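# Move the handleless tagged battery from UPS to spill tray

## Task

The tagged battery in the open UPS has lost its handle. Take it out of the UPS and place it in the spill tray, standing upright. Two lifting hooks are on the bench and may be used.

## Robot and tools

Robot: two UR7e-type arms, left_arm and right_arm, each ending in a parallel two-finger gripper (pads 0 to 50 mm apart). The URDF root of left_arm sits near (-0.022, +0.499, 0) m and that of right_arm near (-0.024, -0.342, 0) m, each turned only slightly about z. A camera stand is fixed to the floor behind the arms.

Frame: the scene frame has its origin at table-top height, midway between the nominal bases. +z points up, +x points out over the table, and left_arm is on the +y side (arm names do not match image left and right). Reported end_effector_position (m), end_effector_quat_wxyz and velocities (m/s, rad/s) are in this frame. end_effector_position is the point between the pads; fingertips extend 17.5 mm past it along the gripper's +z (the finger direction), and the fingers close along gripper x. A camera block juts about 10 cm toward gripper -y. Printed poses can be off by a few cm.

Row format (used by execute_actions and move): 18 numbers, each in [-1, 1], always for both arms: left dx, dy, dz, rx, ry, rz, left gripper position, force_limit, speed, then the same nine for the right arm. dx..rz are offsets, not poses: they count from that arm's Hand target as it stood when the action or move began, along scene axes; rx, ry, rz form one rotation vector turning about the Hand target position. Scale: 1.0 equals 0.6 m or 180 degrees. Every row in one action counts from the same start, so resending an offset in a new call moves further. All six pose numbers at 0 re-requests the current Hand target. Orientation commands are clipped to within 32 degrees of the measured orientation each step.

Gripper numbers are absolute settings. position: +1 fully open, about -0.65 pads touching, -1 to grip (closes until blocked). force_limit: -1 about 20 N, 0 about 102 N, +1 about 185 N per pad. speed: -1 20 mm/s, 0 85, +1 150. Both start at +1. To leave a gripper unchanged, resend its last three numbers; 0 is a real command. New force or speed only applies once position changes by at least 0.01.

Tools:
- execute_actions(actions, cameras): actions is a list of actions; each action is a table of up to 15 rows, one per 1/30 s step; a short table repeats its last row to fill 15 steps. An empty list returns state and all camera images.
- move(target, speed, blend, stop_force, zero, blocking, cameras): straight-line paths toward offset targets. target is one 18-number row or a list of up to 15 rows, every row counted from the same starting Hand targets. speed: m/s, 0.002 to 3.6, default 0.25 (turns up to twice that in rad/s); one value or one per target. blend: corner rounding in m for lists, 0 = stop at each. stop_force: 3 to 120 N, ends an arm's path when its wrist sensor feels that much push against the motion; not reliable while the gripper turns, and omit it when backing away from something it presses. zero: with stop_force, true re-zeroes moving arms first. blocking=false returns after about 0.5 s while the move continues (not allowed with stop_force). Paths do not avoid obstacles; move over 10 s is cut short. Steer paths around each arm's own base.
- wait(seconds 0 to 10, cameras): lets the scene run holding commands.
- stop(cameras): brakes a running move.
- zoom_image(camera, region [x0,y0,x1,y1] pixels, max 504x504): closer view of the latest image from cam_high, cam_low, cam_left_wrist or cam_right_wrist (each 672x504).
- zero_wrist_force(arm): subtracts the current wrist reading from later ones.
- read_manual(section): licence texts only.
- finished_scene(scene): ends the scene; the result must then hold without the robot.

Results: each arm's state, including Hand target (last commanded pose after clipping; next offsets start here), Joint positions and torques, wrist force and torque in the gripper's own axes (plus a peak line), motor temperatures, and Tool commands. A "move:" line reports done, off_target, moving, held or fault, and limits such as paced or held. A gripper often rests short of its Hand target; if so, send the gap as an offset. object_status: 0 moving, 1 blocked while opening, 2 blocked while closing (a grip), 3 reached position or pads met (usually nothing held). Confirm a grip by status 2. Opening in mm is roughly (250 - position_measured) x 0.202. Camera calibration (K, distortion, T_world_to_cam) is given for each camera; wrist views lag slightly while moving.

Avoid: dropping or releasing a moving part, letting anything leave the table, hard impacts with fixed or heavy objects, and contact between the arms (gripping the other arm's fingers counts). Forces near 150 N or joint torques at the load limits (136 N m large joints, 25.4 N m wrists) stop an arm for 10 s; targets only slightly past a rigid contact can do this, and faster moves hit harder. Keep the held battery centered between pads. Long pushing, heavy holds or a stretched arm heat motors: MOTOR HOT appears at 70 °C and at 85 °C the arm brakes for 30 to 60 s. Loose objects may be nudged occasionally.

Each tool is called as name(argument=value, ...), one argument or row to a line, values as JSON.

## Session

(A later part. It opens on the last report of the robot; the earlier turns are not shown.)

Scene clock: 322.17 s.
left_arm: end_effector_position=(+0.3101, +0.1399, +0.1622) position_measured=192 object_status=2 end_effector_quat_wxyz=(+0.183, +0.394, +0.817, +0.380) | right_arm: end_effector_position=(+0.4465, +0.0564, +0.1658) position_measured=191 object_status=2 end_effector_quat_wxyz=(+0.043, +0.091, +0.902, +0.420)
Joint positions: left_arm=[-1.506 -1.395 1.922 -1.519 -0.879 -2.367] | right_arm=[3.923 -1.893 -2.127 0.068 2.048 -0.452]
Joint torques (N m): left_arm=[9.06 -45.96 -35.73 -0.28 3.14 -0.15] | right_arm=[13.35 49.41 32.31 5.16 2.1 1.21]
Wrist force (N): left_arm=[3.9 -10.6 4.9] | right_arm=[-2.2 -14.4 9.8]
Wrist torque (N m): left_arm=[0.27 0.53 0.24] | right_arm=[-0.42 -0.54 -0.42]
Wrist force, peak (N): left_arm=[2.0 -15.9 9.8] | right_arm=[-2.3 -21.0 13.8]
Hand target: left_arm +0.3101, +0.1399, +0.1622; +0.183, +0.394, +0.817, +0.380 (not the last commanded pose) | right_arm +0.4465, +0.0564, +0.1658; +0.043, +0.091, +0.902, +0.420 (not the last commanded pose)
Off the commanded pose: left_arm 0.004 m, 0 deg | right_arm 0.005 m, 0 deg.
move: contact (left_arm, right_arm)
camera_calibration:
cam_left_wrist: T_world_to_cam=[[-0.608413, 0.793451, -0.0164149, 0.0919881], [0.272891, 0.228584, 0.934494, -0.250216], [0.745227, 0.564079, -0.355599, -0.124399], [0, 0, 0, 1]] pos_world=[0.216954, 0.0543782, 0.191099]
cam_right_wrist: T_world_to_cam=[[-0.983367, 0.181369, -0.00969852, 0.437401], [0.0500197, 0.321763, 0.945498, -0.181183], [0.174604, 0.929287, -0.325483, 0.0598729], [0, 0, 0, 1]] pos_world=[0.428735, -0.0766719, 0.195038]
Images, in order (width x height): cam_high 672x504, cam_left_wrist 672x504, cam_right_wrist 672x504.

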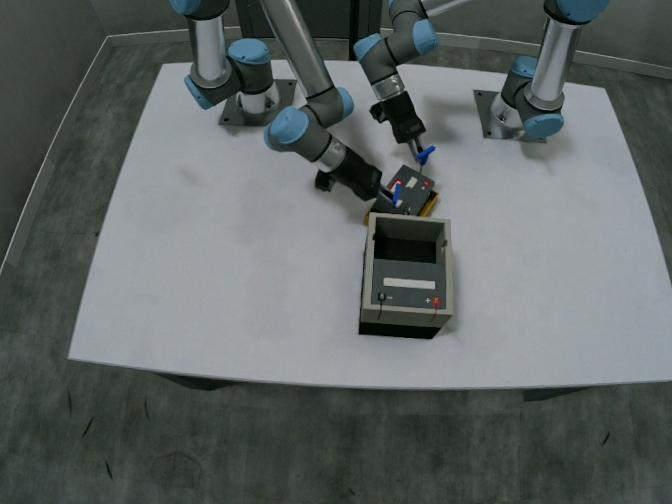

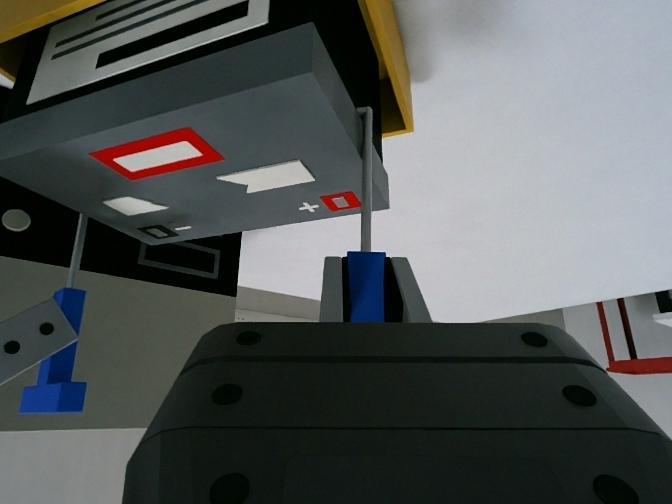

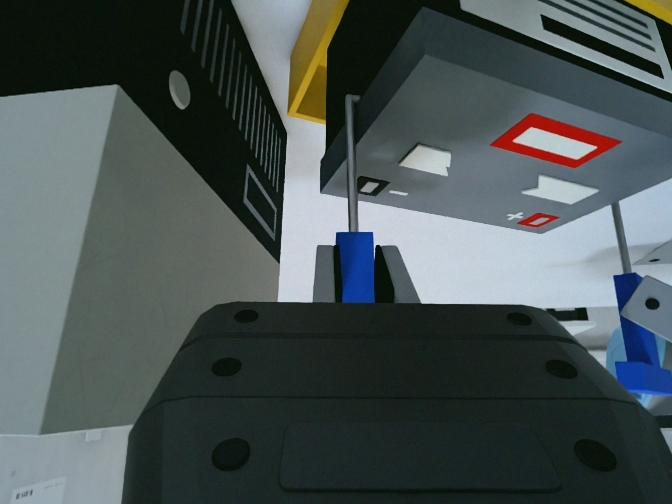

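move(
  target=[
    [0, 0, -0.006, 0, 0, 0, -1, 0, -0.3, 0, 0, -0.0065, 0, 0, 0, -1, 0, -0.3],
    [-0.0014, 0.0009, -0.006, 0, 0, 0, -1, 0, -0.3, 0.0014, -0.0009, -0.0065, 0, 0, 0, -1, 0, -0.3],
  ],
  speed=0.015,
)

move(
  target=[-0.0142, 0.0087, 0, 0, 0, 0, -1, 0, -0.3, 0.0142, -0.0087, 0, 0, 0, 0, -1, 0, -0.3],
  speed=0.03,
)

Scene clock: 324.80 s.
left_arm: end_effector_position=(+0.3092, +0.1405, +0.1585) position_measured=192 object_status=2 end_effector_quat_wxyz=(+0.183, +0.394, +0.817, +0.380) | right_arm: end_effector_position=(+0.4473, +0.0558, +0.1619) position_measured=191 object_status=2 end_effector_quat_wxyz=(+0.043, +0.091, +0.902, +0.420)
Joint positions: left_arm=[-1.507 -1.392 1.929 -1.528 -0.88 -2.369] | right_arm=[3.921 -1.902 -2.128 0.077 2.05 -0.453]
Joint torques (N m): left_arm=[-5.69 -39.21 -16.4 0.06 0.94 -1.09] | right_arm=[-8.69 21.54 26.49 1.71 2.59 -1.28]
Wrist force (N): left_arm=[1.1 -3.1 -0.9] | right_arm=[-0.3 -4.0 2.8]
Wrist torque (N m): left_arm=[0.11 0.37 0.28] | right_arm=[-0.29 -0.41 -0.27]
Wrist force, peak (N): left_arm=[3.8 -10.9 4.8] | right_arm=[-1.2 -15.9 10.8]
Hand target: left_arm +0.3092, +0.1404, +0.1586; +0.183, +0.394, +0.817, +0.380 | right_arm +0.4473, +0.0558, +0.1619; +0.043, +0.091, +0.902, +0.420
Off the commanded pose: left_arm 0.000 m, 0 deg | right_arm 0.000 m, 0 deg.
move: done

Scene clock: 325.53 s.
left_arm: end_effector_position=(+0.3006, +0.1457, +0.1586) position_measured=192 object_status=2 end_effector_quat_wxyz=(+0.183, +0.394, +0.817, +0.380) | right_arm: end_effector_position=(+0.4560, +0.0505, +0.1619) position_measured=191 object_status=2 end_effector_quat_wxyz=(+0.043, +0.091, +0.902, +0.420)
Joint positions: left_arm=[-1.524 -1.41 1.948 -1.517 -0.889 -2.386] | right_arm=[3.9 -1.91 -2.113 0.062 2.064 -0.471]
Joint torques (N m): left_arm=[8.48 -19.19 -27.07 -1.85 2.16 1.63] | right_arm=[12.79 30.74 11.71 4.44 -0.06 1.84]
Wrist force (N): left_arm=[-1.1 -1.3 -0.5] | right_arm=[1.0 -2.7 3.1]
Wrist torque (N m): left_arm=[0.02 0.25 0.15] | right_arm=[-0.36 -0.29 -0.18]
Wrist force, peak (N): left_arm=[0.9 -3.3 -0.7] | right_arm=[-0.4 -4.1 2.7]
Hand target: left_arm +0.3007, +0.1456, +0.1586; +0.183, +0.394, +0.817, +0.380 | right_arm +0.4559, +0.0506, +0.1619; +0.043, +0.091, +0.902, +0.420
Off the commanded pose: left_arm 0.000 m, 0 deg | right_arm 0.000 m, 0 deg.
move: done

move(
  target=[0, 0, 0.2, 0, 0, 0, -1, 0, -0.3, 0, 0, 0.2, 0, 0, 0, -1, 0, -0.3],
  speed=0.06,
  stop_force=6,
)

move(
  target=[
    [-0.0345, 0.174, 0.0357, 0, 0, 0, -1, 0, -0.3, -0.0265, -0.251, 0.0302, 0, 0, 0, -1, 0, -0.3],
    [-0.0012, 0.2573, -0.2143, -0.3113, 0.3913, 0, -1, 0, -0.3, -0.0598, -0.451, -0.2198, -0.49, 0.0997, 0, -1, 0, -0.3],
    [-0.0012, 0.2573, -0.3977, -0.3113, 0.3913, 0, -1, 0, -0.3, -0.0598, -0.451, -0.4032, -0.49, 0.0997, 0, -1, 0, -0.3],
  ],
  speed=[0.4, 0.45, 0.15],
  blend=[0.03, 0.01, 0],
)

move(
  target=[0, 0, -0.0275, 0, 0, 0, -1, 0, -0.3, 0, 0, -0.0278, 0, 0, 0, -1, 0, -0.3],
  speed=0.02,
  stop_force=6,
  cameras=["cam_high", "cam_left_wrist", "cam_right_wrist"],
)

Scene clock: 335.37 s.
left_arm: end_effector_position=(+0.3007, +0.1456, +0.2786) position_measured=192 object_status=2 end_effector_quat_wxyz=(+0.183, +0.394, +0.817, +0.380) | right_arm: end_effector_position=(+0.4559, +0.0506, +0.2819) position_measured=191 object_status=2 end_effector_quat_wxyz=(+0.043, +0.091, +0.902, +0.420)
Joint positions: left_arm=[-1.524 -1.518 1.739 -1.2 -0.889 -2.386] | right_arm=[3.9 -1.702 -1.985 -0.274 2.064 -0.47]
Joint torques (N m): left_arm=[-7.78 -15.49 -11.91 -2.37 -0.14 -1.13] | right_arm=[9.02 14.96 12.49 6.59 0.5 -1.42]
Wrist force (N): left_arm=[-1.3 -1.6 -0.5] | right_arm=[1.0 -2.5 3.5]
Wrist torque (N m): left_arm=[-0.03 0.28 0.09] | right_arm=[-0.35 -0.28 -0.21]
Wrist force, peak (N): left_arm=[-1.4 -2.6 0.1] | right_arm=[1.3 -4.1 4.0]
Hand target: left_arm +0.3007, +0.1456, +0.2786; +0.183, +0.394, +0.817, +0.380 | right_arm +0.4559, +0.0506, +0.2819; +0.043, +0.091, +0.902, +0.420
Off the commanded pose: left_arm 0.000 m, 0 deg | right_arm 0.000 m, 0 deg.
move: done

Scene clock: 338.87 s.
left_arm: end_effector_position=(+0.2999, +0.3001, +0.0400) position_measured=192 object_status=2 end_effector_quat_wxyz=(-0.149, +0.408, +0.846, -0.309) | right_arm: end_effector_position=(+0.4199, -0.2201, +0.0400) position_measured=191 object_status=2 end_effector_quat_wxyz=(-0.034, +0.094, +0.935, -0.341)
Joint positions: left_arm=[-0.524 -1.327 2.221 -2.148 -2.207 -1.066] | right_arm=[3.979 -1.966 -1.899 -1.458 1.205 -0.474]
Joint torques (N m): left_arm=[-9.18 -29.03 -27.41 -3.18 -2.26 -1.71] | right_arm=[-11.96 41.39 26.78 0.64 -2.9 -1.83]
Wrist force (N): left_arm=[1.0 2.2 -0.3] | right_arm=[0.9 1.3 0.7]
Wrist torque (N m): left_arm=[0.07 -0.12 0.11] | right_arm=[0.04 -0.30 0.29]
Wrist force, peak (N): left_arm=[-3.8 -2.7 -1.4] | right_arm=[1.5 0.1 6.8]
Hand target: left_arm +0.3000, +0.3000, +0.0400; -0.149, +0.408, +0.846, -0.309 | right_arm +0.4200, -0.2200, +0.0400; -0.034, +0.094, +0.935, -0.341
Off the commanded pose: left_arm 0.000 m, 0 deg | right_arm 0.000 m, 0 deg.
move: done

Scene clock: 340.87 s.
left_arm: end_effector_position=(+0.3000, +0.3000, +0.0235) position_measured=192 object_status=2 end_effector_quat_wxyz=(-0.149, +0.408, +0.846, -0.309) | right_arm: end_effector_position=(+0.4200, -0.2200, +0.0233) position_measured=191 object_status=2 end_effector_quat_wxyz=(-0.034, +0.094, +0.935, -0.341)
Joint positions: left_arm=[-0.524 -1.288 2.233 -2.199 -2.207 -1.066] | right_arm=[3.979 -1.994 -1.912 -1.417 1.205 -0.474]
Joint torques (N m): left_arm=[-8.96 -40.96 -23.68 -0.31 -0.09 0.13] | right_arm=[-3.95 47.13 25.8 -1.52 -2.28 -1.61]
Wrist force (N): left_arm=[1.0 2.0 -0.6] | right_arm=[0.6 1.1 0.6]
Wrist torque (N m): left_arm=[0.04 -0.13 0.11] | right_arm=[0.01 -0.25 0.28]
Wrist force, peak (N): left_arm=[1.4 2.3 -0.7] | right_arm=[0.8 1.5 0.8]
Hand target: left_arm +0.3000, +0.3000, +0.0235; -0.149, +0.408, +0.846, -0.309 | right_arm +0.4200, -0.2200, +0.0233; -0.034, +0.094, +0.935, -0.341
Off the commanded pose: left_arm 0.000 m, 0 deg | right_arm 0.000 m, 0 deg.
move: done
camera_calibration:
cam_left_wrist: T_world_to_cam=[[-0.635226, 0.772121, -0.017828, -0.0289662], [0.725711, 0.588828, -0.355845, -0.368117], [-0.264258, -0.23898, -0.934375, 0.30089], [0, 0, 0, 1]] pos_world=[0.328259, 0.31103, 0.149635]
cam_right_wrist: T_world_to_cam=[[-0.98165, 0.189805, 0.0183467, 0.46047], [0.173641, 0.929505, -0.325377, 0.155239], [-0.0788114, -0.316221, -0.945406, 0.121807], [0, 0, 0, 1]] pos_world=[0.434664, -0.193177, 0.15722]
Images, in order (width x height): cam_high 672x504, cam_left_wrist 672x504, cam_right_wrist 672x504.

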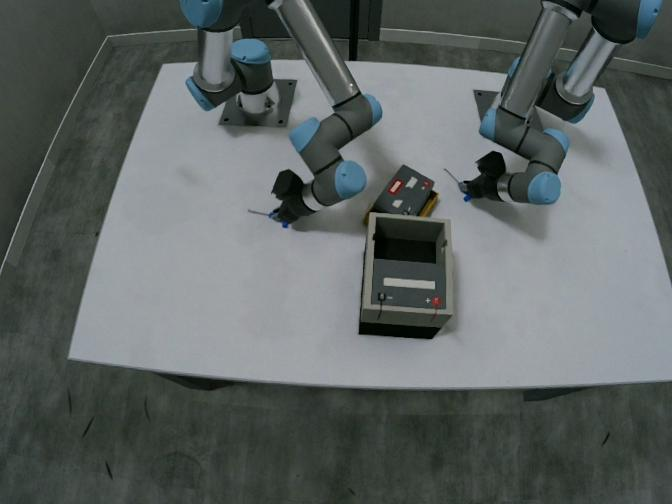

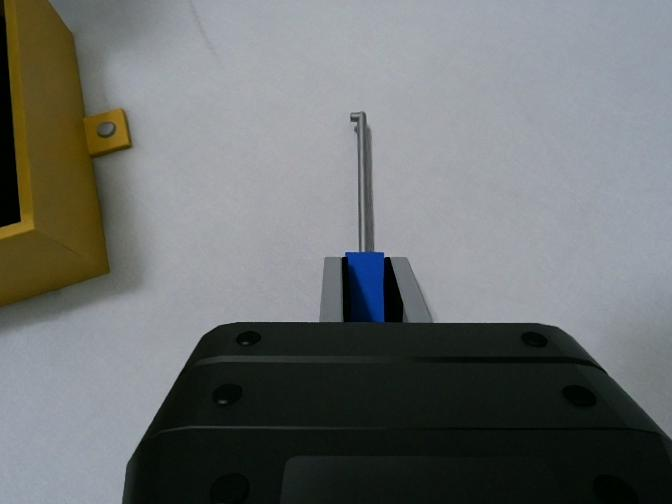

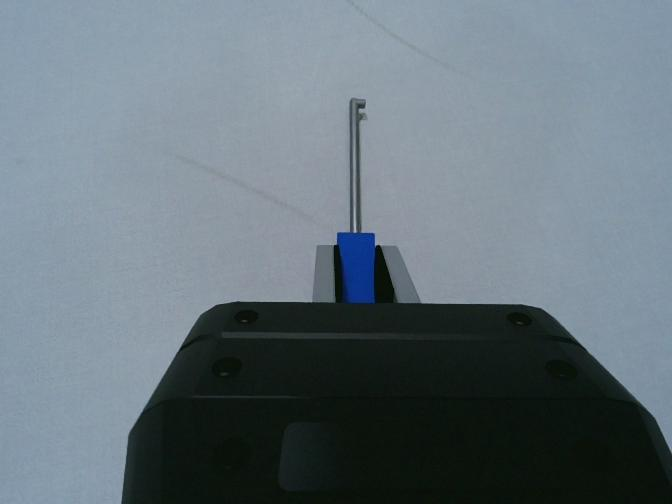

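move(
  target=[
    [0, 0, 0, 0, 0, 0, 1, 0, -0.5, 0, 0, 0, 0, 0, 0, 1, 0, -0.5],
    [0, 0, 0.15, 0, 0, 0, 1, 0, -0.5, 0, 0, 0.15, 0, 0, 0, 1, 0, -0.5],
  ],
  speed=[0.1, 0.15],
  cameras=["cam_high", "cam_low", "cam_left_wrist"],
)

zoom_image(
  camera="cam_high",
  region=[345, 150, 455, 240],
)

zoom_image(
  camera="cam_low",
  region=[590, 180, 672, 300],
)

Scene clock: 344.77 s.
left_arm: end_effector_position=(+0.3001, +0.3000, +0.1135) position_measured=3 object_status=3 end_effector_quat_wxyz=(-0.149, +0.409, +0.846, -0.309) | right_arm: end_effector_position=(+0.4200, -0.2200, +0.1133) position_measured=3 object_status=3 end_effector_quat_wxyz=(-0.034, +0.094, +0.935, -0.341)
Joint positions: left_arm=[-0.524 -1.476 2.144 -1.922 -2.207 -1.066] | right_arm=[3.979 -1.859 -1.821 -1.642 1.204 -0.474]
Joint torques (N m): left_arm=[8.74 -21.77 -9.17 -1.79 0.04 0.67] | right_arm=[-7.71 22.25 11.26 1.71 1.24 2.3]
Wrist force (N): left_arm=[1.0 1.9 -0.8] | right_arm=[0.6 0.5 0.4]
Wrist torque (N m): left_arm=[0.07 -0.12 -0.06] | right_arm=[-0.02 -0.25 0.26]
Wrist force, peak (N): left_arm=[1.3 3.3 0.7] | right_arm=[0.7 2.4 1.9]
Hand target: left_arm +0.3000, +0.3000, +0.1135; -0.149, +0.408, +0.846, -0.309 | right_arm +0.4200, -0.2200, +0.1133; -0.034, +0.094, +0.935, -0.341
Off the commanded pose: left_arm 0.000 m, 0 deg | right_arm 0.000 m, 0 deg.
move: done
camera_calibration:
cam_left_wrist: T_world_to_cam=[[-0.635194, 0.77214, -0.0181408, -0.027225], [0.72581, 0.588721, -0.355818, -0.336038], [-0.264062, -0.23918, -0.934379, 0.384959], [0, 0, 0, 1]] pos_world=[0.32826, 0.310929, 0.239635]
Images, in order (width x height): cam_high 672x504, cam_low 672x504, cam_left_wrist 672x504.

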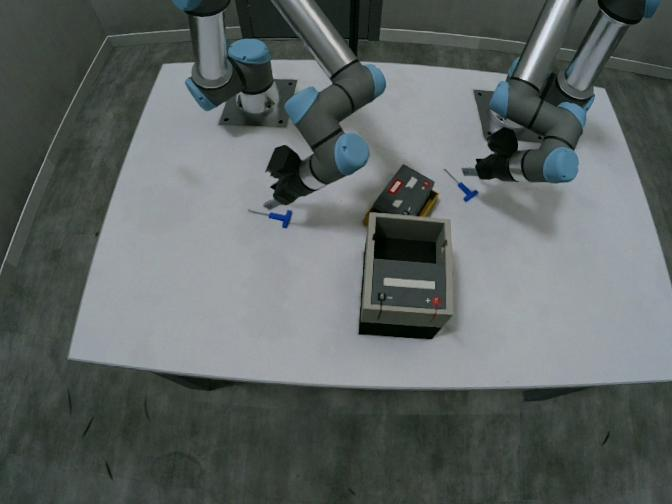

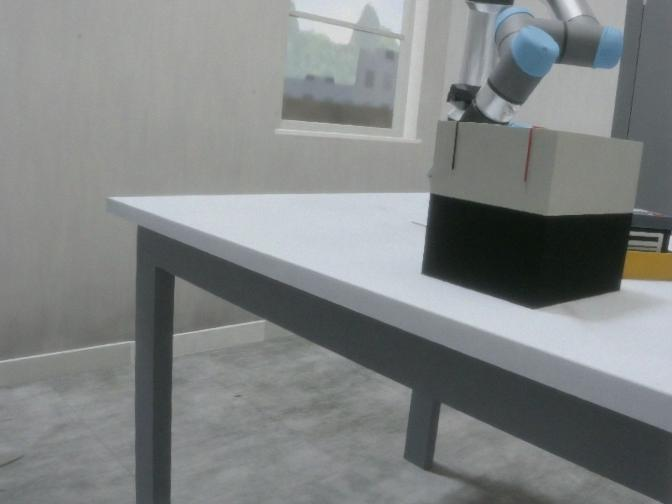

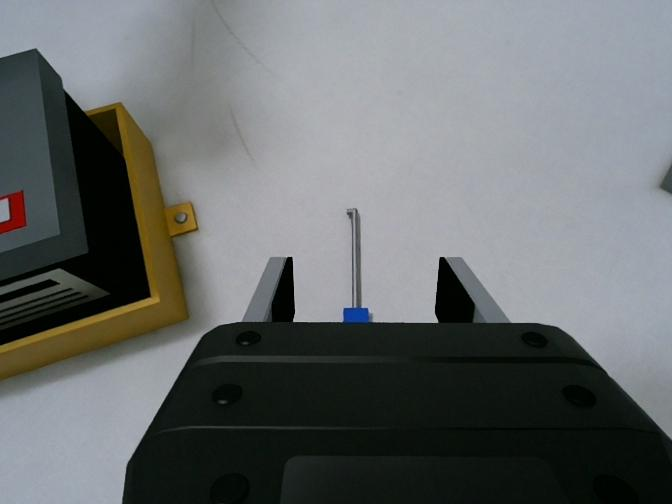

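Scaled by 4.582.

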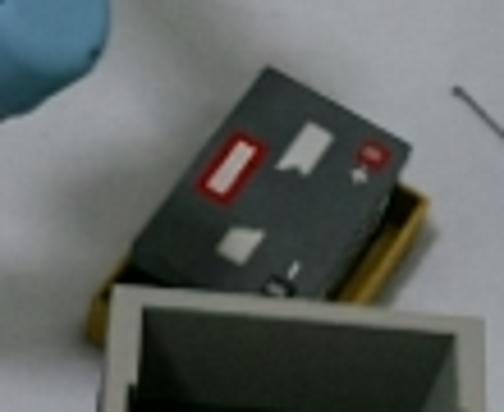

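Scaled by 4.200.

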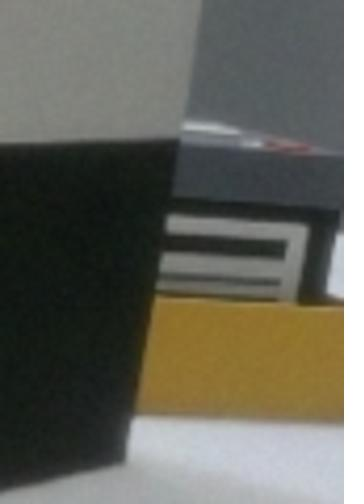

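finished_scene(
  scene=2,
)

The scene is finished: the task was done.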